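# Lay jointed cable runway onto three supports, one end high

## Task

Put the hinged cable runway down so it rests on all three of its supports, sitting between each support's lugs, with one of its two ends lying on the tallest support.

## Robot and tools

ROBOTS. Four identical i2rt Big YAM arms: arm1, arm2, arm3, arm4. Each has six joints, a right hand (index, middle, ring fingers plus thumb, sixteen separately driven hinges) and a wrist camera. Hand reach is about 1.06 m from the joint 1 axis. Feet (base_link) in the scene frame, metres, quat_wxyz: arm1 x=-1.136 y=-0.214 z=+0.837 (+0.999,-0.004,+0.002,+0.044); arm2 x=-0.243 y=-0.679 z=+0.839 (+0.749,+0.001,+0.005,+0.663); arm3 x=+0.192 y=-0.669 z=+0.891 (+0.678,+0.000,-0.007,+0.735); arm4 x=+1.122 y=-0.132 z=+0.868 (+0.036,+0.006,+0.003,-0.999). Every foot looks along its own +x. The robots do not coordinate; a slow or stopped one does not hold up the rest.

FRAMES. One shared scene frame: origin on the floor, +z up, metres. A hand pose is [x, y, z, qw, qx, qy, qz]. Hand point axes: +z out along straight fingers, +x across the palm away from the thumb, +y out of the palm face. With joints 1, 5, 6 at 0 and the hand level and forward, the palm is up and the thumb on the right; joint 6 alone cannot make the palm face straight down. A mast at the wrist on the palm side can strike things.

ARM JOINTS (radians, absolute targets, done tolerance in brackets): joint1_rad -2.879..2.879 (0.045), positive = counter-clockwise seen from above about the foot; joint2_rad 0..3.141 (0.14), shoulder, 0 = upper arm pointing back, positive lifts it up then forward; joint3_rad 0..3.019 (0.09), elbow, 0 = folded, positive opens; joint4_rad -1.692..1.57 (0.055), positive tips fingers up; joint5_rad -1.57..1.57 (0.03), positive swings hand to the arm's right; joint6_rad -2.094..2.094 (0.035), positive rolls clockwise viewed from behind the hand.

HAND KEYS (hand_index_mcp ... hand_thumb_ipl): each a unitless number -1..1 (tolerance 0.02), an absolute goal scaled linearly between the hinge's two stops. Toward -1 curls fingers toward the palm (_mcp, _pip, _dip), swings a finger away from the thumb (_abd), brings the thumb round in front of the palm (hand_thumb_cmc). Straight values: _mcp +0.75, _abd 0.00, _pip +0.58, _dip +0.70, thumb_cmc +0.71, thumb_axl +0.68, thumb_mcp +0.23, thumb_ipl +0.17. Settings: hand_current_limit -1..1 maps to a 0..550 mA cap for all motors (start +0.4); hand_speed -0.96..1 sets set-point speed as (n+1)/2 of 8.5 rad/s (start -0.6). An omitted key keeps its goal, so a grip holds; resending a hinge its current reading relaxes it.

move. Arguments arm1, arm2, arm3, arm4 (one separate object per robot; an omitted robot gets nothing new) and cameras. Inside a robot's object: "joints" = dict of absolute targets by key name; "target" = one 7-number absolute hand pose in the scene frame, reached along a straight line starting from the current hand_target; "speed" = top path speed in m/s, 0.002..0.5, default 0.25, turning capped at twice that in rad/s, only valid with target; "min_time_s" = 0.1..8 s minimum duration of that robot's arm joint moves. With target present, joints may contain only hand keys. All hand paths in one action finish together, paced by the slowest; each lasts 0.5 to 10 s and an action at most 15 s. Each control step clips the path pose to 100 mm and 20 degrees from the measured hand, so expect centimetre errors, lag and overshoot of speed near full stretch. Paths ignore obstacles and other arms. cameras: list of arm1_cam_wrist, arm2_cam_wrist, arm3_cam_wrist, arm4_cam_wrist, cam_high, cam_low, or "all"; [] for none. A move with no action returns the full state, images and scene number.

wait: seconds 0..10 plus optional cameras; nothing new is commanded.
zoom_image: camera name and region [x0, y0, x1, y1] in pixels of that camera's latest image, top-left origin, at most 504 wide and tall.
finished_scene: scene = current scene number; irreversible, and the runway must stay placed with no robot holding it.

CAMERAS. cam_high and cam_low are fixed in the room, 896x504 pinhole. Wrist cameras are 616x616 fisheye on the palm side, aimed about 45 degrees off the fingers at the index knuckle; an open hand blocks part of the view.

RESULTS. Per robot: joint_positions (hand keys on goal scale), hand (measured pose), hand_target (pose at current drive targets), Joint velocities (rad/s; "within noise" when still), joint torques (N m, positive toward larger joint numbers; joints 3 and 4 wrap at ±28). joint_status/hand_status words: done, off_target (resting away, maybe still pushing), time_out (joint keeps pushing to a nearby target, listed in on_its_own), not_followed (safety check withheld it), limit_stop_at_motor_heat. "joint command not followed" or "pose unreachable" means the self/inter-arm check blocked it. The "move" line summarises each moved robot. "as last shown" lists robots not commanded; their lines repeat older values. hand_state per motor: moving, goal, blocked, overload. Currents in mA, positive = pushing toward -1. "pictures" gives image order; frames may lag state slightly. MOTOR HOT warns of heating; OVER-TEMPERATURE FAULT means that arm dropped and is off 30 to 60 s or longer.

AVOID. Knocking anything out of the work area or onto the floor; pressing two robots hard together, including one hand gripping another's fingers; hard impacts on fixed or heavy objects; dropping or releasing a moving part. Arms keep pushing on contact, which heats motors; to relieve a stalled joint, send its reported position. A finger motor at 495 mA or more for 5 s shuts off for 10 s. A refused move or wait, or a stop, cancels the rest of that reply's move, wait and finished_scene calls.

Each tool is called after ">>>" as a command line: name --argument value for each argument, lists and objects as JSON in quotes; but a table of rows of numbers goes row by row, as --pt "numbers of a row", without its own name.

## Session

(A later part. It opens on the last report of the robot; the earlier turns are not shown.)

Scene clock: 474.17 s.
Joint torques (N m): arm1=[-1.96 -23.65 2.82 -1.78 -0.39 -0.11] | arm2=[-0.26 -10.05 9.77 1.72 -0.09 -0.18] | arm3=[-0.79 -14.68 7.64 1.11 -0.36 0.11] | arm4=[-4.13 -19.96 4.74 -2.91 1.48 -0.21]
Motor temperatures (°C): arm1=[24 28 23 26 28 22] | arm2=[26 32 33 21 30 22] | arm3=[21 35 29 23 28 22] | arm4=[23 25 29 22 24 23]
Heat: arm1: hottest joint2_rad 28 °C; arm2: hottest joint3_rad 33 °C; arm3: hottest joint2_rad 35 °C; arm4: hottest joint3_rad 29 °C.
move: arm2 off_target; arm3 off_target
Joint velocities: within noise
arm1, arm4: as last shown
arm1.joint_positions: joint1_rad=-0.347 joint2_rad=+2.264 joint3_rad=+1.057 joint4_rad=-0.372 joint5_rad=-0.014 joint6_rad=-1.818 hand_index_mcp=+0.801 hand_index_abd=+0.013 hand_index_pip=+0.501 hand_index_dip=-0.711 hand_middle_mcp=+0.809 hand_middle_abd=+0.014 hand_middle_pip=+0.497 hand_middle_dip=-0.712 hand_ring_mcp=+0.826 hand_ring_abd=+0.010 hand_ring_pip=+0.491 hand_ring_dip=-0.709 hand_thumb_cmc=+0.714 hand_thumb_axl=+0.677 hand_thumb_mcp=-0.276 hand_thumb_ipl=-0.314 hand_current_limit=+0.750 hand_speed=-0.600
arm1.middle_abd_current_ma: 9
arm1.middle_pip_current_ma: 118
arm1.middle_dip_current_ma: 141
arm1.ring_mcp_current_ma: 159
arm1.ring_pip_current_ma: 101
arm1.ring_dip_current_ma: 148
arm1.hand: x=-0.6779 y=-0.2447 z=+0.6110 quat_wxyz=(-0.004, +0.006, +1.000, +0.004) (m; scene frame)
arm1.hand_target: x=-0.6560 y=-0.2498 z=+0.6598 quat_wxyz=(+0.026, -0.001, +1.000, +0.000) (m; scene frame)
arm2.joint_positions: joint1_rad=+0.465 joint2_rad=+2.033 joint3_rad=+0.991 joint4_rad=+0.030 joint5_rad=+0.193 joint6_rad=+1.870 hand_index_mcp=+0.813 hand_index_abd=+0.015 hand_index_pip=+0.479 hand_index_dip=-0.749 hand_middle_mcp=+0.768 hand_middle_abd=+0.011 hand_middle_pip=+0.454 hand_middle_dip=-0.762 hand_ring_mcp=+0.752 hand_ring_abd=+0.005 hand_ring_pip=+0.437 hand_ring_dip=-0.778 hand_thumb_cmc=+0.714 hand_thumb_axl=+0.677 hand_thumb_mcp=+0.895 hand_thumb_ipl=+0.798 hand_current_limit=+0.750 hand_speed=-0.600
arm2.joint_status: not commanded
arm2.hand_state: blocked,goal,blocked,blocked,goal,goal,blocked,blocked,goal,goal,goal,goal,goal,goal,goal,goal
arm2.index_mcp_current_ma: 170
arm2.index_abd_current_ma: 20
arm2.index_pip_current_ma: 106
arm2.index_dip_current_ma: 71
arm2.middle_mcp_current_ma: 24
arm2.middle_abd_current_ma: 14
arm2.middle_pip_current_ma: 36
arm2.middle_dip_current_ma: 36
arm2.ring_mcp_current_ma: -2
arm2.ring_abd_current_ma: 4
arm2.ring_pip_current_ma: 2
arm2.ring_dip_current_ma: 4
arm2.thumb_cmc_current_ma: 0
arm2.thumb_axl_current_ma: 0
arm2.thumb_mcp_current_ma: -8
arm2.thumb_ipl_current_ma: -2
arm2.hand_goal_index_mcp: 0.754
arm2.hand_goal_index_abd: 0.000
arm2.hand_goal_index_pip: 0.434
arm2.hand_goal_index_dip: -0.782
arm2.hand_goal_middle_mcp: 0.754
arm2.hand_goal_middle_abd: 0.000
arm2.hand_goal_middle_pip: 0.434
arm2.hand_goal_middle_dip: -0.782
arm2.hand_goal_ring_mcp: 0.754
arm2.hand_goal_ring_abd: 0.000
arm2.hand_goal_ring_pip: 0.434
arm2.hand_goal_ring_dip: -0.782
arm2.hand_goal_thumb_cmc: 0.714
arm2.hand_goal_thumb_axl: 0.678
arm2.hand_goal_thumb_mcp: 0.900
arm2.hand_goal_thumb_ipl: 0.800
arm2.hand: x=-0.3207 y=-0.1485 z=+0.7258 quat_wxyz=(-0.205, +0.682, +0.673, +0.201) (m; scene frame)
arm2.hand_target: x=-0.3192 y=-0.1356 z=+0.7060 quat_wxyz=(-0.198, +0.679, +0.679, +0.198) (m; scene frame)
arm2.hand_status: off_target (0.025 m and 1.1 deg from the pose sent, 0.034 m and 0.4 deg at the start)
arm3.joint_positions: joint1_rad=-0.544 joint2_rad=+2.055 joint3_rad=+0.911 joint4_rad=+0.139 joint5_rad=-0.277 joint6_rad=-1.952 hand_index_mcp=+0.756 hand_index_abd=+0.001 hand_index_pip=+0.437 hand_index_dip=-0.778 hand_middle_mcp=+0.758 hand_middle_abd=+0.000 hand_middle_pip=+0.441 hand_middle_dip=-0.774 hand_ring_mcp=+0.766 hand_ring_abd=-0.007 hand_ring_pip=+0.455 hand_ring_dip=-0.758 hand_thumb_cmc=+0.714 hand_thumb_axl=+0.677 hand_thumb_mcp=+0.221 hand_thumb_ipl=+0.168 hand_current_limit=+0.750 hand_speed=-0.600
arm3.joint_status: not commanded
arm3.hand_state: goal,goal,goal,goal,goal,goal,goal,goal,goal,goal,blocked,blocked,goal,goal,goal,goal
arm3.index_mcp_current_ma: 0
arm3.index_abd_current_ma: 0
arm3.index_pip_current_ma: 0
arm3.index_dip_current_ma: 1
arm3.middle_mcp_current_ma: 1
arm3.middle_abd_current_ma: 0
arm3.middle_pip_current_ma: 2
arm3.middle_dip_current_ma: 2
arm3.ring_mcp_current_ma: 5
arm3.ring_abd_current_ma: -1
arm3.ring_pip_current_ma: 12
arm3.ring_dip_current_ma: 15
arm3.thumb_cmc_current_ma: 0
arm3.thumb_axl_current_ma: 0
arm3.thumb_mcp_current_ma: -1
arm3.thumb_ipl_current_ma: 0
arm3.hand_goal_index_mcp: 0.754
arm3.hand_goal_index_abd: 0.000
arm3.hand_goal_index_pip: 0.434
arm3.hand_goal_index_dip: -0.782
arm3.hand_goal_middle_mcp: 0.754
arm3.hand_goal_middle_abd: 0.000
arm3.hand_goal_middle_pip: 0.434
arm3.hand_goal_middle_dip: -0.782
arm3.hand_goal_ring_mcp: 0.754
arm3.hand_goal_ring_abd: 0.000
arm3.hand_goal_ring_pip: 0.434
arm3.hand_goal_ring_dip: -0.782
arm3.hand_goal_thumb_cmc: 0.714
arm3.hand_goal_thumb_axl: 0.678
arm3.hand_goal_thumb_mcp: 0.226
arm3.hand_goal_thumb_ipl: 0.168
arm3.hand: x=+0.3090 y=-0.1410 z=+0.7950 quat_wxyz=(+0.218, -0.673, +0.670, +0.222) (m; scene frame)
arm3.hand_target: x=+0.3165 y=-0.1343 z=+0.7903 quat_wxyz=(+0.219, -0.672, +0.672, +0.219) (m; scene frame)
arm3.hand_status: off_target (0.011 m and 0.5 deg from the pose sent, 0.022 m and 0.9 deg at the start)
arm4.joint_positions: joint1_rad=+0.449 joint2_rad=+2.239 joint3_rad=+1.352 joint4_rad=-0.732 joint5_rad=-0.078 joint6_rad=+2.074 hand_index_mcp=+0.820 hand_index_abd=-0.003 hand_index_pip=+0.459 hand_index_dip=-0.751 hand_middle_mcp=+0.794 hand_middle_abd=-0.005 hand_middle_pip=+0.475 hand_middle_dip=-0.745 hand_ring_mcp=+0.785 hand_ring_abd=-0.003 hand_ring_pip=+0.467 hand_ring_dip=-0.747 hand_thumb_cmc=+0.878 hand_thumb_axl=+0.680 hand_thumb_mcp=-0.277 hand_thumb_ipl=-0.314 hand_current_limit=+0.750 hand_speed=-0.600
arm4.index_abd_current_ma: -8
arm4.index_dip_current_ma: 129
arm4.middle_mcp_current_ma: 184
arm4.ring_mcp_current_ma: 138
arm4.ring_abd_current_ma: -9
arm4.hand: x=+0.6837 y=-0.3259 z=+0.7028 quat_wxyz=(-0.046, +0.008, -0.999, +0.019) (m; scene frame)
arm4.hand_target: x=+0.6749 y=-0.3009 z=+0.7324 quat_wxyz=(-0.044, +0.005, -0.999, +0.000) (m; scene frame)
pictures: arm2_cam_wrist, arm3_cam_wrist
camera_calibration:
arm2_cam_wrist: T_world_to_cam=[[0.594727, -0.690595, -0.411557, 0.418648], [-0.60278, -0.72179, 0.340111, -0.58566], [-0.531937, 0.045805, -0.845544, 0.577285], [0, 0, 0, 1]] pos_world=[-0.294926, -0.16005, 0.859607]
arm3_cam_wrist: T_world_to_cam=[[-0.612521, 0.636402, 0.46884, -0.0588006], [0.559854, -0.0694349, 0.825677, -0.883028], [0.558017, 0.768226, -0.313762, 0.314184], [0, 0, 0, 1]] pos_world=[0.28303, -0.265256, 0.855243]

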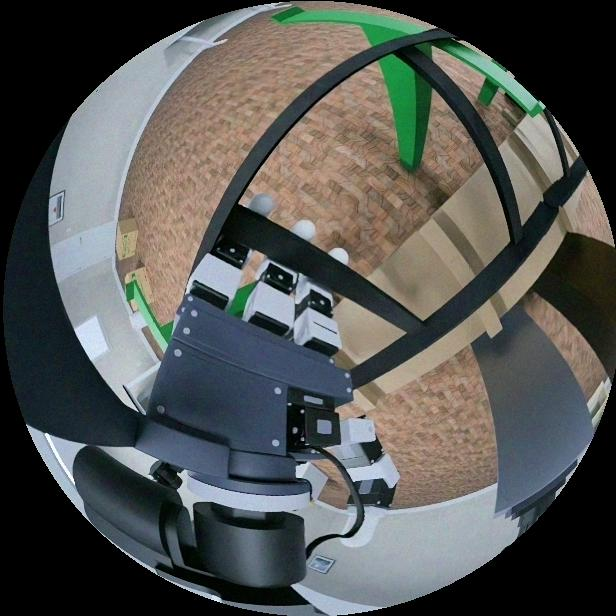

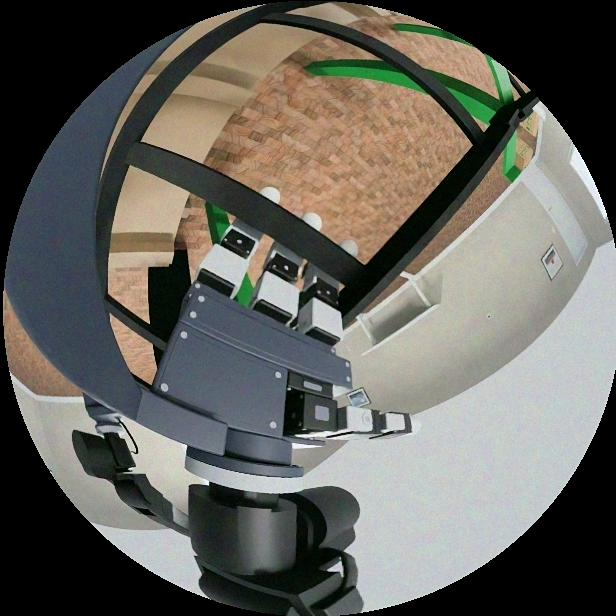

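>>> move --arm1 '{"target":[-0.655,-0.256,0.665,0.026,0,0.9997,0],"speed":0.05}' --arm2 '{"target":[-0.3194,-0.134,0.685,-0.1907,0.6809,0.6809,0.1907],"speed":0.05}' --arm3 '{"target":[0.3145,-0.130,0.77,0.2187,-0.6724,0.6724,0.2187],"speed":0.05}' --cameras '["arm2_cam_wrist","cam_low"]'

Scene clock: 475.57 s.
Joint torques (N m): arm1=[-2.73 -23.65 3.25 -1.92 -0.02 -0.19] | arm2=[-0.44 -7.94 9.96 1.57 -0.55 -0.17] | arm3=[-0.21 -14.86 7.2 2.29 -0.43 0.16] | arm4=[-3.72 -19.6 4.79 -2.62 1.42 -0.19]
Motor temperatures (°C): arm1=[24 28 23 26 28 22] | arm2=[26 32 34 21 30 22] | arm3=[21 35 29 23 28 22] | arm4=[23 25 29 22 24 23]
Heat: arm1: hottest joint2_rad 28 °C; arm2: hottest joint3_rad 34 °C; arm3: hottest joint2_rad 35 °C; arm4: hottest joint3_rad 29 °C.
move: arm1 off_target; arm2 off_target; arm3 off_target
Joint velocities: within noise
arm1.joint_positions: joint1_rad=-0.347 joint2_rad=+2.264 joint3_rad=+1.055 joint4_rad=-0.372 joint5_rad=-0.022 joint6_rad=-1.818 hand_index_mcp=+0.802 hand_index_abd=+0.013 hand_index_pip=+0.501 hand_index_dip=-0.711 hand_middle_mcp=+0.809 hand_middle_abd=+0.014 hand_middle_pip=+0.498 hand_middle_dip=-0.705 hand_ring_mcp=+0.821 hand_ring_abd=+0.010 hand_ring_pip=+0.497 hand_ring_dip=-0.698 hand_thumb_cmc=+0.714 hand_thumb_axl=+0.677 hand_thumb_mcp=-0.276 hand_thumb_ipl=-0.314 hand_current_limit=+0.750 hand_speed=-0.600
arm1.joint_status: not commanded
arm1.hand_state: blocked,goal,blocked,blocked,blocked,goal,blocked,blocked,blocked,goal,blocked,blocked,goal,goal,goal,goal
arm1.index_mcp_current_ma: 83
arm1.index_abd_current_ma: 8
arm1.index_pip_current_ma: 129
arm1.index_dip_current_ma: 143
arm1.middle_mcp_current_ma: 104
arm1.middle_abd_current_ma: 9
arm1.middle_pip_current_ma: 119
arm1.middle_dip_current_ma: 163
arm1.ring_mcp_current_ma: 141
arm1.ring_abd_current_ma: 5
arm1.ring_pip_current_ma: 116
arm1.ring_dip_current_ma: 187
arm1.thumb_cmc_current_ma: 0
arm1.thumb_axl_current_ma: 0
arm1.thumb_mcp_current_ma: 0
arm1.thumb_ipl_current_ma: 1
arm1.hand_goal_index_mcp: 0.754
arm1.hand_goal_index_abd: 0.000
arm1.hand_goal_index_pip: 0.434
arm1.hand_goal_index_dip: -0.782
arm1.hand_goal_middle_mcp: 0.754
arm1.hand_goal_middle_abd: 0.000
arm1.hand_goal_middle_pip: 0.434
arm1.hand_goal_middle_dip: -0.782
arm1.hand_goal_ring_mcp: 0.754
arm1.hand_goal_ring_abd: 0.000
arm1.hand_goal_ring_pip: 0.434
arm1.hand_goal_ring_dip: -0.782
arm1.hand_goal_thumb_cmc: 0.714
arm1.hand_goal_thumb_axl: 0.678
arm1.hand_goal_thumb_mcp: -0.276
arm1.hand_goal_thumb_ipl: -0.316
arm1.hand: x=-0.6787 y=-0.2430 z=+0.6115 quat_wxyz=(-0.004, +0.006, +1.000, +0.008) (m; scene frame)
arm1.hand_target: x=-0.6560 y=-0.2551 z=+0.6604 quat_wxyz=(+0.026, +0.000, +1.000, -0.001) (m; scene frame)
arm1.hand_status: off_target (0.060 m and 3.6 deg from the pose sent, 0.060 m and 3.5 deg at the start)
arm2.joint_positions: joint1_rad=+0.465 joint2_rad=+2.051 joint3_rad=+1.003 joint4_rad=+0.042 joint5_rad=+0.196 joint6_rad=+1.872 hand_index_mcp=+0.785 hand_index_abd=+0.009 hand_index_pip=+0.456 hand_index_dip=-0.767 hand_middle_mcp=+0.757 hand_middle_abd=+0.008 hand_middle_pip=+0.439 hand_middle_dip=-0.777 hand_ring_mcp=+0.745 hand_ring_abd=+0.006 hand_ring_pip=+0.437 hand_ring_dip=-0.778 hand_thumb_cmc=+0.714 hand_thumb_axl=+0.677 hand_thumb_mcp=+0.895 hand_thumb_ipl=+0.798 hand_current_limit=+0.750 hand_speed=-0.600
arm2.joint_status: not commanded
arm2.hand_state: blocked,goal,blocked,goal,goal,goal,goal,goal,goal,goal,goal,goal,goal,goal,goal,goal
arm2.index_mcp_current_ma: 69
arm2.index_abd_current_ma: 10
arm2.index_pip_current_ma: 41
arm2.index_dip_current_ma: 24
arm2.middle_mcp_current_ma: 3
arm2.middle_abd_current_ma: 8
arm2.middle_pip_current_ma: 6
arm2.middle_dip_current_ma: 6
arm2.ring_mcp_current_ma: -13
arm2.ring_abd_current_ma: 5
arm2.ring_pip_current_ma: 2
arm2.ring_dip_current_ma: 4
arm2.thumb_cmc_current_ma: 0
arm2.thumb_axl_current_ma: 0
arm2.thumb_mcp_current_ma: -8
arm2.thumb_ipl_current_ma: -2
arm2.hand_goal_index_mcp: 0.754
arm2.hand_goal_index_abd: 0.000
arm2.hand_goal_index_pip: 0.434
arm2.hand_goal_index_dip: -0.782
arm2.hand_goal_middle_mcp: 0.754
arm2.hand_goal_middle_abd: 0.000
arm2.hand_goal_middle_pip: 0.434
arm2.hand_goal_middle_dip: -0.782
arm2.hand_goal_ring_mcp: 0.754
arm2.hand_goal_ring_abd: 0.000
arm2.hand_goal_ring_pip: 0.434
arm2.hand_goal_ring_dip: -0.782
arm2.hand_goal_thumb_cmc: 0.714
arm2.hand_goal_thumb_axl: 0.678
arm2.hand_goal_thumb_mcp: 0.900
arm2.hand_goal_thumb_ipl: 0.800
arm2.hand: x=-0.3218 y=-0.1438 z=+0.7214 quat_wxyz=(-0.207, +0.682, +0.671, +0.203) (m; scene frame)
arm2.hand_target: x=-0.3189 y=-0.1375 z=+0.6870 quat_wxyz=(-0.191, +0.681, +0.681, +0.190) (m; scene frame)
arm2.hand_status: off_target (0.038 m and 2.6 deg from the pose sent, 0.043 m and 2.1 deg at the start)
arm3.joint_positions: joint1_rad=-0.544 joint2_rad=+2.109 joint3_rad=+0.928 joint4_rad=+0.151 joint5_rad=-0.272 joint6_rad=-1.952 hand_index_mcp=+0.756 hand_index_abd=+0.001 hand_index_pip=+0.437 hand_index_dip=-0.778 hand_middle_mcp=+0.756 hand_middle_abd=+0.000 hand_middle_pip=+0.437 hand_middle_dip=-0.779 hand_ring_mcp=+0.756 hand_ring_abd=-0.005 hand_ring_pip=+0.438 hand_ring_dip=-0.779 hand_thumb_cmc=+0.714 hand_thumb_axl=+0.677 hand_thumb_mcp=+0.221 hand_thumb_ipl=+0.168 hand_current_limit=+0.750 hand_speed=-0.600
arm3.joint_status: not commanded
arm3.hand_state: goal,goal,goal,goal,goal,goal,goal,goal,goal,goal,goal,goal,goal,goal,goal,goal
arm3.index_mcp_current_ma: 0
arm3.index_abd_current_ma: 0
arm3.index_pip_current_ma: 0
arm3.index_dip_current_ma: 1
arm3.middle_mcp_current_ma: 0
arm3.middle_abd_current_ma: 0
arm3.middle_pip_current_ma: 0
arm3.middle_dip_current_ma: 0
arm3.ring_mcp_current_ma: 0
arm3.ring_abd_current_ma: -1
arm3.ring_pip_current_ma: 1
arm3.ring_dip_current_ma: 0
arm3.thumb_cmc_current_ma: 0
arm3.thumb_axl_current_ma: 0
arm3.thumb_mcp_current_ma: -1
arm3.thumb_ipl_current_ma: 0
arm3.hand_goal_index_mcp: 0.754
arm3.hand_goal_index_abd: 0.000
arm3.hand_goal_index_pip: 0.434
arm3.hand_goal_index_dip: -0.782
arm3.hand_goal_middle_mcp: 0.754
arm3.hand_goal_middle_abd: 0.000
arm3.hand_goal_middle_pip: 0.434
arm3.hand_goal_middle_dip: -0.782
arm3.hand_goal_ring_mcp: 0.754
arm3.hand_goal_ring_abd: 0.000
arm3.hand_goal_ring_pip: 0.434
arm3.hand_goal_ring_dip: -0.782
arm3.hand_goal_thumb_cmc: 0.714
arm3.hand_goal_thumb_axl: 0.678
arm3.hand_goal_thumb_mcp: 0.226
arm3.hand_goal_thumb_ipl: 0.168
arm3.hand: x=+0.3094 y=-0.1422 z=+0.7729 quat_wxyz=(+0.208, -0.674, +0.675, +0.216) (m; scene frame)
arm3.hand_target: x=+0.3143 y=-0.1305 z=+0.7702 quat_wxyz=(+0.218, -0.672, +0.672, +0.219) (m; scene frame)
arm3.hand_status: off_target (0.014 m and 1.3 deg from the pose sent, 0.028 m and 0.5 deg at the start)
arm4: as last shown
arm4.joint_positions: joint1_rad=+0.449 joint2_rad=+2.232 joint3_rad=+1.352 joint4_rad=-0.738 joint5_rad=-0.076 joint6_rad=+2.070 hand_index_mcp=+0.820 hand_index_abd=-0.001 hand_index_pip=+0.459 hand_index_dip=-0.756 hand_middle_mcp=+0.794 hand_middle_abd=-0.005 hand_middle_pip=+0.475 hand_middle_dip=-0.745 hand_ring_mcp=+0.786 hand_ring_abd=-0.005 hand_ring_pip=+0.467 hand_ring_dip=-0.747 hand_thumb_cmc=+0.878 hand_thumb_axl=+0.680 hand_thumb_mcp=-0.277 hand_thumb_ipl=-0.314 hand_current_limit=+0.750 hand_speed=-0.600
arm4.index_abd_current_ma: -3
arm4.index_dip_current_ma: 109
arm4.ring_mcp_current_ma: 145
arm4.ring_abd_current_ma: -15
arm4.hand: x=+0.6828 y=-0.3258 z=+0.7068 quat_wxyz=(-0.045, +0.010, -0.999, +0.019) (m; scene frame)
pictures: arm2_cam_wrist, cam_low
camera_calibration:
arm2_cam_wrist: T_world_to_cam=[[0.592204, -0.689705, -0.416655, 0.42369], [-0.605001, -0.722116, 0.335443, -0.578783], [-0.53223, 0.053426, -0.844912, 0.573335], [0, 0, 0, 1]] pos_world=[-0.295929, -0.156358, 0.8551]

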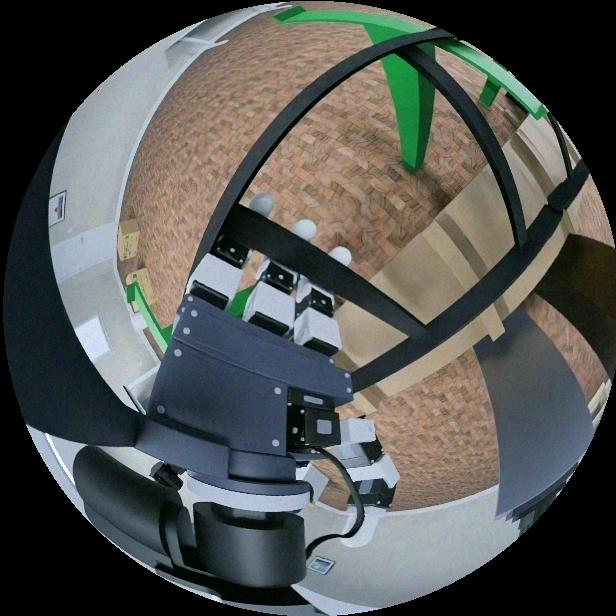

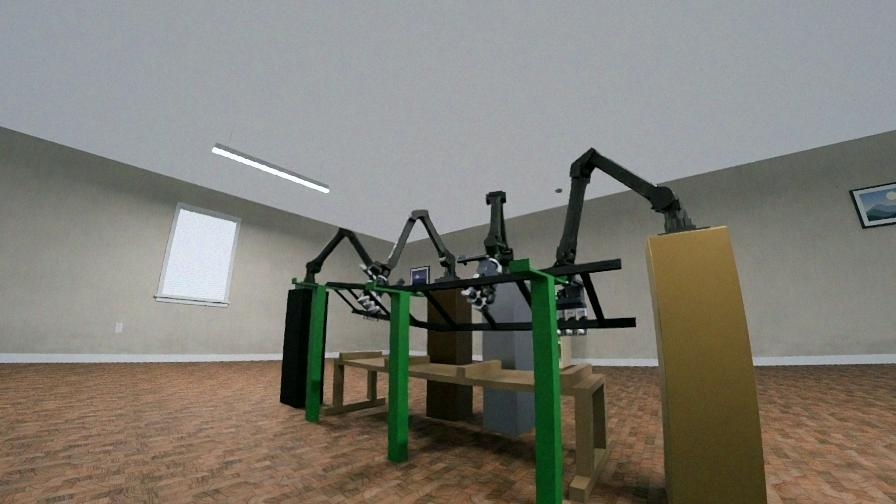

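>>> move --arm2 '{"target":[-0.3194,-0.155,0.67,-0.2,0.6782,0.6782,0.2],"speed":0.05}' --arm3 '{"target":[0.3125,-0.116,0.742,0.2187,-0.6724,0.6724,0.2187],"speed":0.05}' --cameras '["arm2_cam_wrist","arm3_cam_wrist"]'

Scene clock: 477.33 s.
Joint torques (N m): arm1=[-2.84 -23.59 2.89 -1.76 -0.87 -0.02] | arm2=[0.73 -16.03 5.01 2.06 0.45 -0.07] | arm3=[0.15 -15.38 6.83 2.3 -0.4 0.22] | arm4=[-2.67 -20.72 4.96 -2.71 0.68 -0.09]
Motor temperatures (°C): arm1=[24 29 23 26 28 22] | arm2=[26 31 33 21 30 22] | arm3=[21 35 29 23 28 22] | arm4=[23 25 29 22 24 23]
Heat: arm1: hottest joint2_rad 29 °C; arm2: hottest joint3_rad 33 °C; arm3: hottest joint2_rad 35 °C; arm4: hottest joint3_rad 29 °C.
move: arm2 done; arm3 off_target
Joint velocities: within noise
arm1, arm4: as last shown
arm1.joint_positions: joint1_rad=-0.345 joint2_rad=+2.263 joint3_rad=+1.060 joint4_rad=-0.376 joint5_rad=-0.001 joint6_rad=-1.835 hand_index_mcp=+0.802 hand_index_abd=+0.019 hand_index_pip=+0.504 hand_index_dip=-0.703 hand_middle_mcp=+0.809 hand_middle_abd=+0.015 hand_middle_pip=+0.498 hand_middle_dip=-0.704 hand_ring_mcp=+0.819 hand_ring_abd=+0.010 hand_ring_pip=+0.487 hand_ring_dip=-0.703 hand_thumb_cmc=+0.714 hand_thumb_axl=+0.677 hand_thumb_mcp=-0.276 hand_thumb_ipl=-0.314 hand_current_limit=+0.750 hand_speed=-0.600
arm1.index_mcp_current_ma: 85
arm1.index_abd_current_ma: 14
arm1.index_pip_current_ma: 137
arm1.index_dip_current_ma: 167
arm1.middle_dip_current_ma: 166
arm1.ring_mcp_current_ma: 135
arm1.ring_pip_current_ma: 88
arm1.ring_dip_current_ma: 167
arm1.hand: x=-0.6785 y=-0.2459 z=+0.6110 quat_wxyz=(-0.005, -0.003, +1.000, -0.003) (m; scene frame)
arm1.hand_target: x=-0.6561 y=-0.2551 z=+0.6605 quat_wxyz=(+0.026, +0.000, +1.000, -0.001) (m; scene frame)
arm2.joint_positions: joint1_rad=+0.468 joint2_rad=+2.171 joint3_rad=+0.989 joint4_rad=+0.134 joint5_rad=+0.191 joint6_rad=+1.870 hand_index_mcp=+0.756 hand_index_abd=+0.006 hand_index_pip=+0.437 hand_index_dip=-0.779 hand_middle_mcp=+0.756 hand_middle_abd=+0.006 hand_middle_pip=+0.437 hand_middle_dip=-0.779 hand_ring_mcp=+0.754 hand_ring_abd=+0.005 hand_ring_pip=+0.436 hand_ring_dip=-0.778 hand_thumb_cmc=+0.714 hand_thumb_axl=+0.677 hand_thumb_mcp=+0.895 hand_thumb_ipl=+0.798 hand_current_limit=+0.750 hand_speed=-0.600
arm2.joint_status: not commanded
arm2.hand_state: goal,goal,goal,goal,goal,goal,goal,goal,goal,goal,goal,goal,goal,goal,goal,goal
arm2.index_mcp_current_ma: 2
arm2.index_abd_current_ma: 6
arm2.index_pip_current_ma: 2
arm2.index_dip_current_ma: 3
arm2.middle_mcp_current_ma: 2
arm2.middle_abd_current_ma: 5
arm2.middle_pip_current_ma: 2
arm2.middle_dip_current_ma: 3
arm2.ring_mcp_current_ma: 0
arm2.ring_abd_current_ma: 5
arm2.ring_pip_current_ma: 2
arm2.ring_dip_current_ma: 3
arm2.thumb_cmc_current_ma: 0
arm2.thumb_axl_current_ma: 0
arm2.thumb_mcp_current_ma: -8
arm2.thumb_ipl_current_ma: -2
arm2.hand_goal_index_mcp: 0.754
arm2.hand_goal_index_abd: 0.000
arm2.hand_goal_index_pip: 0.434
arm2.hand_goal_index_dip: -0.782
arm2.hand_goal_middle_mcp: 0.754
arm2.hand_goal_middle_abd: 0.000
arm2.hand_goal_middle_pip: 0.434
arm2.hand_goal_middle_dip: -0.782
arm2.hand_goal_ring_mcp: 0.754
arm2.hand_goal_ring_abd: 0.000
arm2.hand_goal_ring_pip: 0.434
arm2.hand_goal_ring_dip: -0.782
arm2.hand_goal_thumb_cmc: 0.714
arm2.hand_goal_thumb_axl: 0.678
arm2.hand_goal_thumb_mcp: 0.900
arm2.hand_goal_thumb_ipl: 0.800
arm2.hand: x=-0.3180 y=-0.1637 z=+0.6649 quat_wxyz=(-0.190, +0.683, +0.679, +0.192) (m; scene frame)
arm2.hand_target: x=-0.3195 y=-0.1552 z=+0.6700 quat_wxyz=(-0.200, +0.678, +0.678, +0.200) (m; scene frame)
arm2.hand_status: done (0.010 m and 1.5 deg from the pose sent, 0.053 m and 1.3 deg at the start)
arm3.joint_positions: joint1_rad=-0.532 joint2_rad=+2.192 joint3_rad=+0.980 joint4_rad=+0.190 joint5_rad=-0.263 joint6_rad=-1.944 hand_index_mcp=+0.756 hand_index_abd=+0.001 hand_index_pip=+0.437 hand_index_dip=-0.778 hand_middle_mcp=+0.756 hand_middle_abd=+0.000 hand_middle_pip=+0.437 hand_middle_dip=-0.779 hand_ring_mcp=+0.756 hand_ring_abd=-0.005 hand_ring_pip=+0.438 hand_ring_dip=-0.779 hand_thumb_cmc=+0.714 hand_thumb_axl=+0.677 hand_thumb_mcp=+0.221 hand_thumb_ipl=+0.168 hand_current_limit=+0.750 hand_speed=-0.600
arm3.joint_status: not commanded
arm3.hand_state: goal,goal,goal,goal,goal,goal,goal,goal,goal,goal,goal,goal,goal,goal,goal,goal
arm3.index_mcp_current_ma: 0
arm3.index_abd_current_ma: 0
arm3.index_pip_current_ma: 0
arm3.index_dip_current_ma: 1
arm3.middle_mcp_current_ma: 0
arm3.middle_abd_current_ma: 0
arm3.middle_pip_current_ma: 0
arm3.middle_dip_current_ma: 0
arm3.ring_mcp_current_ma: 0
arm3.ring_abd_current_ma: -1
arm3.ring_pip_current_ma: 0
arm3.ring_dip_current_ma: 0
arm3.thumb_cmc_current_ma: 0
arm3.thumb_axl_current_ma: 0
arm3.thumb_mcp_current_ma: -1
arm3.thumb_ipl_current_ma: 0
arm3.hand_goal_index_mcp: 0.754
arm3.hand_goal_index_abd: 0.000
arm3.hand_goal_index_pip: 0.434
arm3.hand_goal_index_dip: -0.782
arm3.hand_goal_middle_mcp: 0.754
arm3.hand_goal_middle_abd: 0.000
arm3.hand_goal_middle_pip: 0.434
arm3.hand_goal_middle_dip: -0.782
arm3.hand_goal_ring_mcp: 0.754
arm3.hand_goal_ring_abd: 0.000
arm3.hand_goal_ring_pip: 0.434
arm3.hand_goal_ring_dip: -0.782
arm3.hand_goal_thumb_cmc: 0.714
arm3.hand_goal_thumb_axl: 0.678
arm3.hand_goal_thumb_mcp: 0.226
arm3.hand_goal_thumb_ipl: 0.168
arm3.hand: x=+0.3110 y=-0.1279 z=+0.7467 quat_wxyz=(+0.211, -0.674, +0.674, +0.215) (m; scene frame)
arm3.hand_target: x=+0.3125 y=-0.1164 z=+0.7423 quat_wxyz=(+0.219, -0.672, +0.672, +0.219) (m; scene frame)
arm3.hand_status: off_target (0.013 m and 1.0 deg from the pose sent, 0.041 m and 1.3 deg at the start)
arm4.joint_positions: joint1_rad=+0.438 joint2_rad=+2.249 joint3_rad=+1.347 joint4_rad=-0.739 joint5_rad=-0.058 joint6_rad=+2.056 hand_index_mcp=+0.820 hand_index_abd=-0.008 hand_index_pip=+0.459 hand_index_dip=-0.745 hand_middle_mcp=+0.794 hand_middle_abd=-0.009 hand_middle_pip=+0.475 hand_middle_dip=-0.741 hand_ring_mcp=+0.786 hand_ring_abd=-0.007 hand_ring_pip=+0.469 hand_ring_dip=-0.745 hand_thumb_cmc=+0.878 hand_thumb_axl=+0.680 hand_thumb_mcp=-0.277 hand_thumb_ipl=-0.314 hand_current_limit=+0.750 hand_speed=-0.600
arm4.index_abd_current_ma: -26
arm4.index_dip_current_ma: 160
arm4.middle_abd_current_ma: -28
arm4.middle_dip_current_ma: 178
arm4.ring_abd_current_ma: -23
arm4.ring_pip_current_ma: 149
arm4.ring_dip_current_ma: 157
arm4.hand: x=+0.6848 y=-0.3139 z=+0.6990 quat_wxyz=(-0.050, +0.011, -0.999, +0.006) (m; scene frame)
arm4.hand_target: x=+0.6748 y=-0.3008 z=+0.7324 quat_wxyz=(-0.044, +0.005, -0.999, +0.000) (m; scene frame)
pictures: arm2_cam_wrist, arm3_cam_wrist
camera_calibration:
arm2_cam_wrist: T_world_to_cam=[[0.601972, -0.701301, -0.381846, 0.36218], [-0.602805, -0.712723, 0.358682, -0.585152], [-0.523694, 0.0142624, -0.851787, 0.529549], [0, 0, 0, 1]] pos_world=[-0.293433, -0.170607, 0.799244]
arm3_cam_wrist: T_world_to_cam=[[-0.609942, 0.648026, 0.456108, -0.0330678], [0.560962, -0.0534591, 0.826114, -0.841921], [0.559726, 0.75974, -0.330911, 0.29906], [0, 0, 0, 1]] pos_world=[0.284724, -0.250788, 0.809567]

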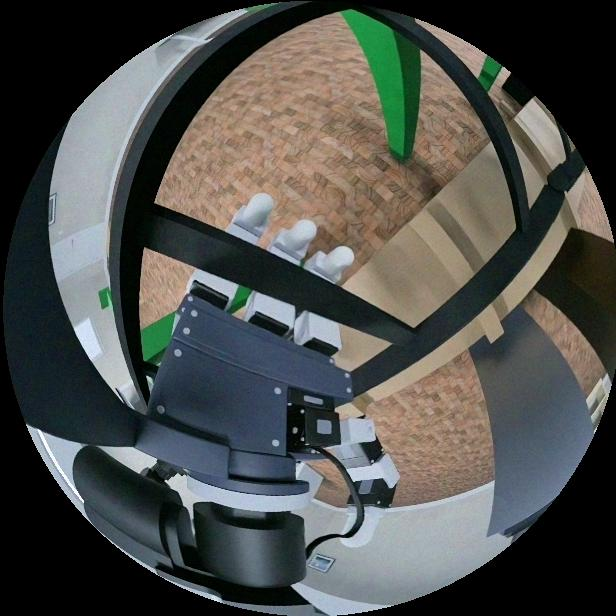

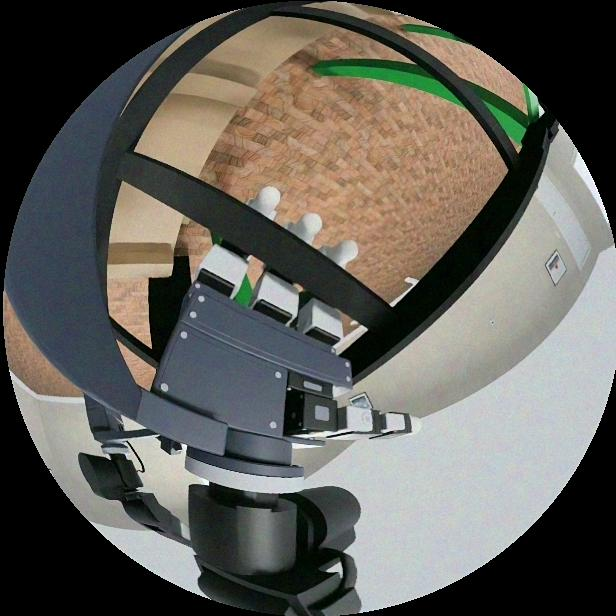

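>>> move --arm2 '{"target":[-0.405,-0.160,0.667,-0.195,0.680,0.680,0.195],"speed":0.08}' --arm3 '{"target":[0.408,-0.118,0.742,0.2187,-0.6724,0.6724,0.2187],"speed":0.08}' --cameras '["arm2_cam_wrist","arm3_cam_wrist"]'

Scene clock: 480.37 s.
Joint torques (N m): arm1=[-2.9 -23.65 2.88 -1.76 -0.87 -0.02] | arm2=[0.62 -15.38 7.68 0.76 0.5 0.13] | arm3=[-0.67 -16.79 7.95 0.94 -0.84 0.06] | arm4=[-2.84 -20.89 5.07 -2.67 0.69 -0.04]
Motor temperatures (°C): arm1=[24 29 23 26 28 22] | arm2=[26 31 33 21 29 22] | arm3=[21 35 29 23 27 22] | arm4=[23 25 29 22 24 23]
Heat: arm1: hottest joint2_rad 29 °C; arm2: hottest joint3_rad 33 °C; arm3: hottest joint2_rad 35 °C; arm4: hottest joint3_rad 29 °C.
move: arm2 off_target; arm3 off_target
Joint velocities: within noise
arm1, arm4: as last shown
arm2.joint_positions: joint1_rad=+0.624 joint2_rad=+2.197 joint3_rad=+1.075 joint4_rad=+0.047 joint5_rad=+0.267 joint6_rad=+1.992 hand_index_mcp=+0.756 hand_index_abd=+0.006 hand_index_pip=+0.437 hand_index_dip=-0.779 hand_middle_mcp=+0.756 hand_middle_abd=+0.006 hand_middle_pip=+0.437 hand_middle_dip=-0.779 hand_ring_mcp=+0.754 hand_ring_abd=+0.005 hand_ring_pip=+0.436 hand_ring_dip=-0.778 hand_thumb_cmc=+0.714 hand_thumb_axl=+0.677 hand_thumb_mcp=+0.895 hand_thumb_ipl=+0.798 hand_current_limit=+0.750 hand_speed=-0.600
arm2.joint_status: not commanded
arm2.hand_state: goal,goal,goal,goal,goal,goal,goal,goal,goal,goal,goal,goal,goal,goal,goal,goal
arm2.index_mcp_current_ma: 1
arm2.index_abd_current_ma: 6
arm2.index_pip_current_ma: 2
arm2.index_dip_current_ma: 3
arm2.middle_mcp_current_ma: 1
arm2.middle_abd_current_ma: 5
arm2.middle_pip_current_ma: 2
arm2.middle_dip_current_ma: 3
arm2.ring_mcp_current_ma: 0
arm2.ring_abd_current_ma: 5
arm2.ring_pip_current_ma: 2
arm2.ring_dip_current_ma: 3
arm2.thumb_cmc_current_ma: 0
arm2.thumb_axl_current_ma: 0
arm2.thumb_mcp_current_ma: -8
arm2.thumb_ipl_current_ma: -2
arm2.hand_goal_index_mcp: 0.754
arm2.hand_goal_index_abd: 0.000
arm2.hand_goal_index_pip: 0.434
arm2.hand_goal_index_dip: -0.782
arm2.hand_goal_middle_mcp: 0.754
arm2.hand_goal_middle_abd: 0.000
arm2.hand_goal_middle_pip: 0.434
arm2.hand_goal_middle_dip: -0.782
arm2.hand_goal_ring_mcp: 0.754
arm2.hand_goal_ring_abd: 0.000
arm2.hand_goal_ring_pip: 0.434
arm2.hand_goal_ring_dip: -0.782
arm2.hand_goal_thumb_cmc: 0.714
arm2.hand_goal_thumb_axl: 0.678
arm2.hand_goal_thumb_mcp: 0.900
arm2.hand_goal_thumb_ipl: 0.800
arm2.hand: x=-0.3978 y=-0.1690 z=+0.6679 quat_wxyz=(-0.191, +0.676, +0.685, +0.195) (m; scene frame)
arm2.hand_target: x=-0.4049 y=-0.1603 z=+0.6672 quat_wxyz=(-0.195, +0.680, +0.680, +0.195) (m; scene frame)
arm2.hand_status: off_target (0.012 m and 0.8 deg from the pose sent, 0.087 m and 0.7 deg at the start)
arm3.joint_positions: joint1_rad=-0.688 joint2_rad=+2.242 joint3_rad=+1.131 joint4_rad=+0.075 joint5_rad=-0.342 joint6_rad=-2.072 hand_index_mcp=+0.756 hand_index_abd=+0.001 hand_index_pip=+0.437 hand_index_dip=-0.778 hand_middle_mcp=+0.756 hand_middle_abd=+0.000 hand_middle_pip=+0.437 hand_middle_dip=-0.779 hand_ring_mcp=+0.756 hand_ring_abd=-0.005 hand_ring_pip=+0.437 hand_ring_dip=-0.779 hand_thumb_cmc=+0.714 hand_thumb_axl=+0.677 hand_thumb_mcp=+0.221 hand_thumb_ipl=+0.168 hand_current_limit=+0.750 hand_speed=-0.600
arm3.joint_status: not commanded
arm3.hand_state: goal,goal,goal,goal,goal,goal,goal,goal,goal,goal,goal,goal,goal,goal,goal,goal
arm3.index_mcp_current_ma: 0
arm3.index_abd_current_ma: 0
arm3.index_pip_current_ma: 0
arm3.index_dip_current_ma: 1
arm3.middle_mcp_current_ma: 0
arm3.middle_abd_current_ma: 0
arm3.middle_pip_current_ma: 0
arm3.middle_dip_current_ma: 0
arm3.ring_mcp_current_ma: 0
arm3.ring_abd_current_ma: -1
arm3.ring_pip_current_ma: 0
arm3.ring_dip_current_ma: 0
arm3.thumb_cmc_current_ma: 0
arm3.thumb_axl_current_ma: 0
arm3.thumb_mcp_current_ma: -1
arm3.thumb_ipl_current_ma: 0
arm3.hand_goal_index_mcp: 0.754
arm3.hand_goal_index_abd: 0.000
arm3.hand_goal_index_pip: 0.434
arm3.hand_goal_index_dip: -0.782
arm3.hand_goal_middle_mcp: 0.754
arm3.hand_goal_middle_abd: 0.000
arm3.hand_goal_middle_pip: 0.434
arm3.hand_goal_middle_dip: -0.782
arm3.hand_goal_ring_mcp: 0.754
arm3.hand_goal_ring_abd: 0.000
arm3.hand_goal_ring_pip: 0.434
arm3.hand_goal_ring_dip: -0.782
arm3.hand_goal_thumb_cmc: 0.714
arm3.hand_goal_thumb_axl: 0.678
arm3.hand_goal_thumb_mcp: 0.226
arm3.hand_goal_thumb_ipl: 0.168
arm3.hand: x=+0.4036 y=-0.1219 z=+0.7507 quat_wxyz=(+0.223, -0.669, +0.674, +0.220) (m; scene frame)
arm3.hand_target: x=+0.4079 y=-0.1183 z=+0.7423 quat_wxyz=(+0.219, -0.672, +0.672, +0.219) (m; scene frame)
arm3.hand_status: off_target (0.011 m and 0.6 deg from the pose sent, 0.098 m and 1.0 deg at the start)
pictures: arm2_cam_wrist, arm3_cam_wrist
camera_calibration:
arm2_cam_wrist: T_world_to_cam=[[0.615787, -0.68998, -0.380439, 0.414281], [-0.594232, -0.723759, 0.350801, -0.631263], [-0.517392, 0.0100499, -0.855689, 0.494787], [0, 0, 0, 1]] pos_world=[-0.374227, -0.17601, 0.80244]
arm3_cam_wrist: T_world_to_cam=[[-0.607122, 0.643274, 0.466478, 0.00821366], [0.553616, -0.0786899, 0.829046, -0.899199], [0.570011, 0.761582, -0.308352, 0.223107], [0, 0, 0, 1]] pos_world=[0.375624, -0.245956, 0.810441]

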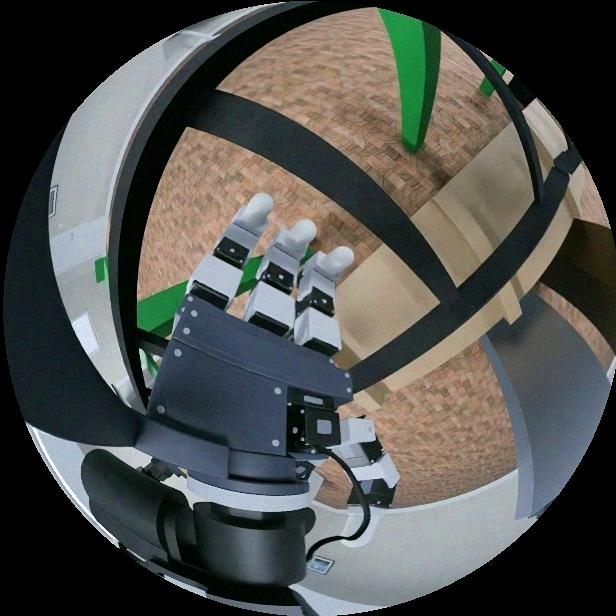

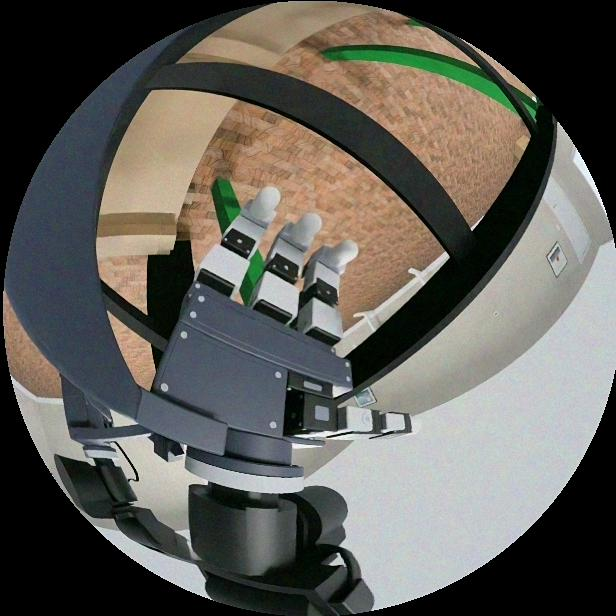

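>>> move --arm2 '{"target":[-0.405,-0.225,0.78,-0.195,0.680,0.680,0.195],"speed":0.12}' --arm3 '{"target":[0.408,-0.205,0.85,0.2187,-0.6724,0.6724,0.2187],"speed":0.12}' --cameras '["arm2_cam_wrist","arm3_cam_wrist"]'

Scene clock: 482.57 s.
Joint torques (N m): arm1=[-2.9 -23.65 2.88 -1.76 -0.87 -0.02] | arm2=[1.32 -14.92 6.24 0.76 0.58 0.17] | arm3=[-0.85 -16.44 5.24 0.92 -0.87 0.04] | arm4=[-2.61 -20.72 5.04 -2.59 0.69 -0.07]
Motor temperatures (°C): arm1=[24 30 23 26 28 22] | arm2=[26 31 33 21 29 22] | arm3=[21 34 29 23 27 22] | arm4=[23 25 29 22 24 23]
Heat: arm1: hottest joint2_rad 30 °C; arm2: hottest joint3_rad 33 °C; arm3: hottest joint2_rad 34 °C; arm4: hottest joint3_rad 29 °C.
move: arm2 done; arm3 off_target
Joint velocities: within noise
arm1, arm4: as last shown
arm2.joint_positions: joint1_rad=+0.693 joint2_rad=+1.870 joint3_rad=+0.923 joint4_rad=-0.136 joint5_rad=+0.300 joint6_rad=+2.058 hand_index_mcp=+0.756 hand_index_abd=+0.006 hand_index_pip=+0.437 hand_index_dip=-0.779 hand_middle_mcp=+0.756 hand_middle_abd=+0.006 hand_middle_pip=+0.437 hand_middle_dip=-0.779 hand_ring_mcp=+0.754 hand_ring_abd=+0.005 hand_ring_pip=+0.436 hand_ring_dip=-0.778 hand_thumb_cmc=+0.714 hand_thumb_axl=+0.677 hand_thumb_mcp=+0.895 hand_thumb_ipl=+0.798 hand_current_limit=+0.750 hand_speed=-0.600
arm2.joint_status: not commanded
arm2.hand_state: goal,goal,goal,goal,goal,goal,goal,goal,goal,goal,goal,goal,goal,goal,goal,goal
arm2.index_mcp_current_ma: 1
arm2.index_abd_current_ma: 6
arm2.index_pip_current_ma: 2
arm2.index_dip_current_ma: 3
arm2.middle_mcp_current_ma: 1
arm2.middle_abd_current_ma: 5
arm2.middle_pip_current_ma: 2
arm2.middle_dip_current_ma: 3
arm2.ring_mcp_current_ma: 0
arm2.ring_abd_current_ma: 5
arm2.ring_pip_current_ma: 2
arm2.ring_dip_current_ma: 3
arm2.thumb_cmc_current_ma: 0
arm2.thumb_axl_current_ma: 0
arm2.thumb_mcp_current_ma: -8
arm2.thumb_ipl_current_ma: -2
arm2.hand_goal_index_mcp: 0.754
arm2.hand_goal_index_abd: 0.000
arm2.hand_goal_index_pip: 0.434
arm2.hand_goal_index_dip: -0.782
arm2.hand_goal_middle_mcp: 0.754
arm2.hand_goal_middle_abd: 0.000
arm2.hand_goal_middle_pip: 0.434
arm2.hand_goal_middle_dip: -0.782
arm2.hand_goal_ring_mcp: 0.754
arm2.hand_goal_ring_abd: 0.000
arm2.hand_goal_ring_pip: 0.434
arm2.hand_goal_ring_dip: -0.782
arm2.hand_goal_thumb_cmc: 0.714
arm2.hand_goal_thumb_axl: 0.678
arm2.hand_goal_thumb_mcp: 0.900
arm2.hand_goal_thumb_ipl: 0.800
arm2.hand: x=-0.4035 y=-0.2216 z=+0.7769 quat_wxyz=(-0.195, +0.677, +0.682, +0.196) (m; scene frame)
arm2.hand_target: x=-0.4050 y=-0.2250 z=+0.7799 quat_wxyz=(-0.195, +0.680, +0.680, +0.195) (m; scene frame)
arm2.hand_status: done (0.005 m and 0.4 deg from the pose sent, 0.126 m and 0.9 deg at the start)
arm3.joint_positions: joint1_rad=-0.792 joint2_rad=+1.913 joint3_rad=+0.898 joint4_rad=-0.024 joint5_rad=-0.378 joint6_rad=-2.095 hand_index_mcp=+0.756 hand_index_abd=+0.001 hand_index_pip=+0.437 hand_index_dip=-0.778 hand_middle_mcp=+0.756 hand_middle_abd=+0.000 hand_middle_pip=+0.437 hand_middle_dip=-0.779 hand_ring_mcp=+0.756 hand_ring_abd=-0.005 hand_ring_pip=+0.437 hand_ring_dip=-0.779 hand_thumb_cmc=+0.714 hand_thumb_axl=+0.677 hand_thumb_mcp=+0.221 hand_thumb_ipl=+0.168 hand_current_limit=+0.750 hand_speed=-0.600
arm3.joint_status: not commanded
arm3.hand_state: goal,goal,goal,goal,goal,goal,goal,goal,goal,goal,goal,goal,goal,goal,goal,goal
arm3.index_mcp_current_ma: 0
arm3.index_abd_current_ma: 0
arm3.index_pip_current_ma: 0
arm3.index_dip_current_ma: 1
arm3.middle_mcp_current_ma: 0
arm3.middle_abd_current_ma: 0
arm3.middle_pip_current_ma: 0
arm3.middle_dip_current_ma: 0
arm3.ring_mcp_current_ma: 0
arm3.ring_abd_current_ma: -1
arm3.ring_pip_current_ma: 0
arm3.ring_dip_current_ma: 0
arm3.thumb_cmc_current_ma: 0
arm3.thumb_axl_current_ma: 0
arm3.thumb_mcp_current_ma: -1
arm3.thumb_ipl_current_ma: 0
arm3.hand_goal_index_mcp: 0.754
arm3.hand_goal_index_abd: 0.000
arm3.hand_goal_index_pip: 0.434
arm3.hand_goal_index_dip: -0.782
arm3.hand_goal_middle_mcp: 0.754
arm3.hand_goal_middle_abd: 0.000
arm3.hand_goal_middle_pip: 0.434
arm3.hand_goal_middle_dip: -0.782
arm3.hand_goal_ring_mcp: 0.754
arm3.hand_goal_ring_abd: 0.000
arm3.hand_goal_ring_pip: 0.434
arm3.hand_goal_ring_dip: -0.782
arm3.hand_goal_thumb_cmc: 0.714
arm3.hand_goal_thumb_axl: 0.678
arm3.hand_goal_thumb_mcp: 0.226
arm3.hand_goal_thumb_ipl: 0.168
arm3.hand: x=+0.4089 y=-0.1984 z=+0.8503 quat_wxyz=(+0.231, -0.643, +0.696, +0.222) (m; scene frame)
arm3.hand_target: x=+0.4075 y=-0.2045 z=+0.8500 quat_wxyz=(+0.226, -0.645, +0.696, +0.221) (m; scene frame)
arm3.hand_status: off_target (0.007 m and 4.5 deg from the pose sent, 0.130 m and 0.6 deg at the start; a joint's target at an end of its range on 49 of 59 steps)
pictures: arm2_cam_wrist, arm3_cam_wrist
camera_calibration:
arm2_cam_wrist: T_world_to_cam=[[0.611528, -0.688581, -0.38973, 0.428728], [-0.594128, -0.724926, 0.348559, -0.709468], [-0.522537, 0.0183961, -0.852418, 0.582873], [0, 0, 0, 1]] pos_world=[-0.379122, -0.22982, 0.911231]
arm3_cam_wrist: T_world_to_cam=[[-0.556344, 0.674451, 0.485384, -0.0164001], [0.557852, -0.129775, 0.819731, -0.994597], [0.615859, 0.726825, -0.304045, 0.279752], [0, 0, 0, 1]] pos_world=[0.373427, -0.321343, 0.90832]

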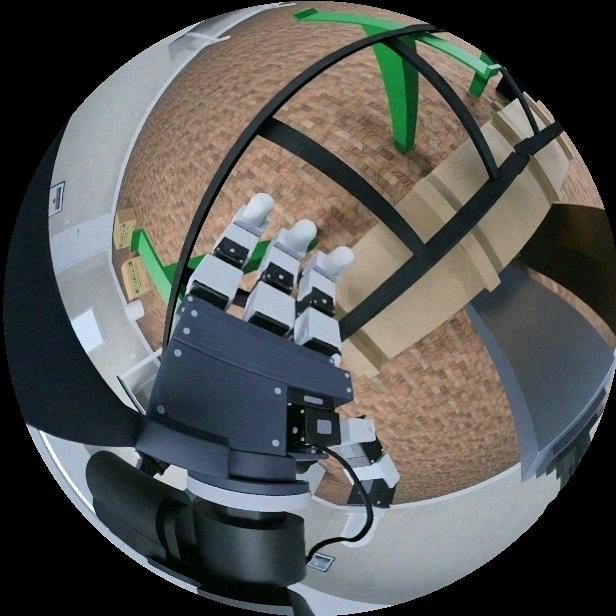

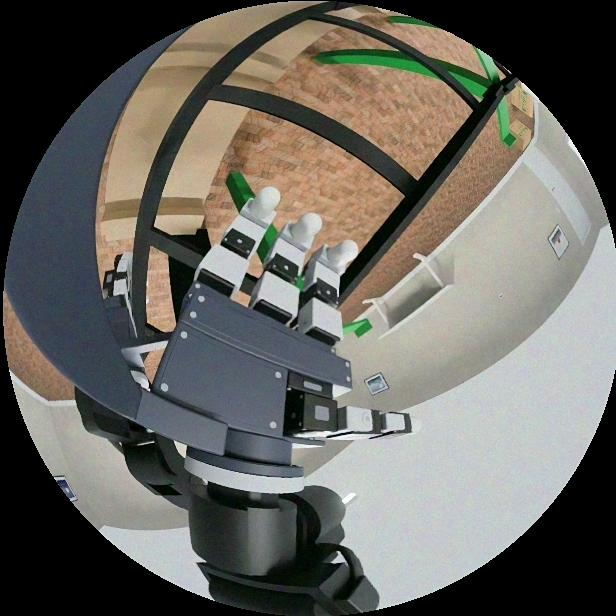

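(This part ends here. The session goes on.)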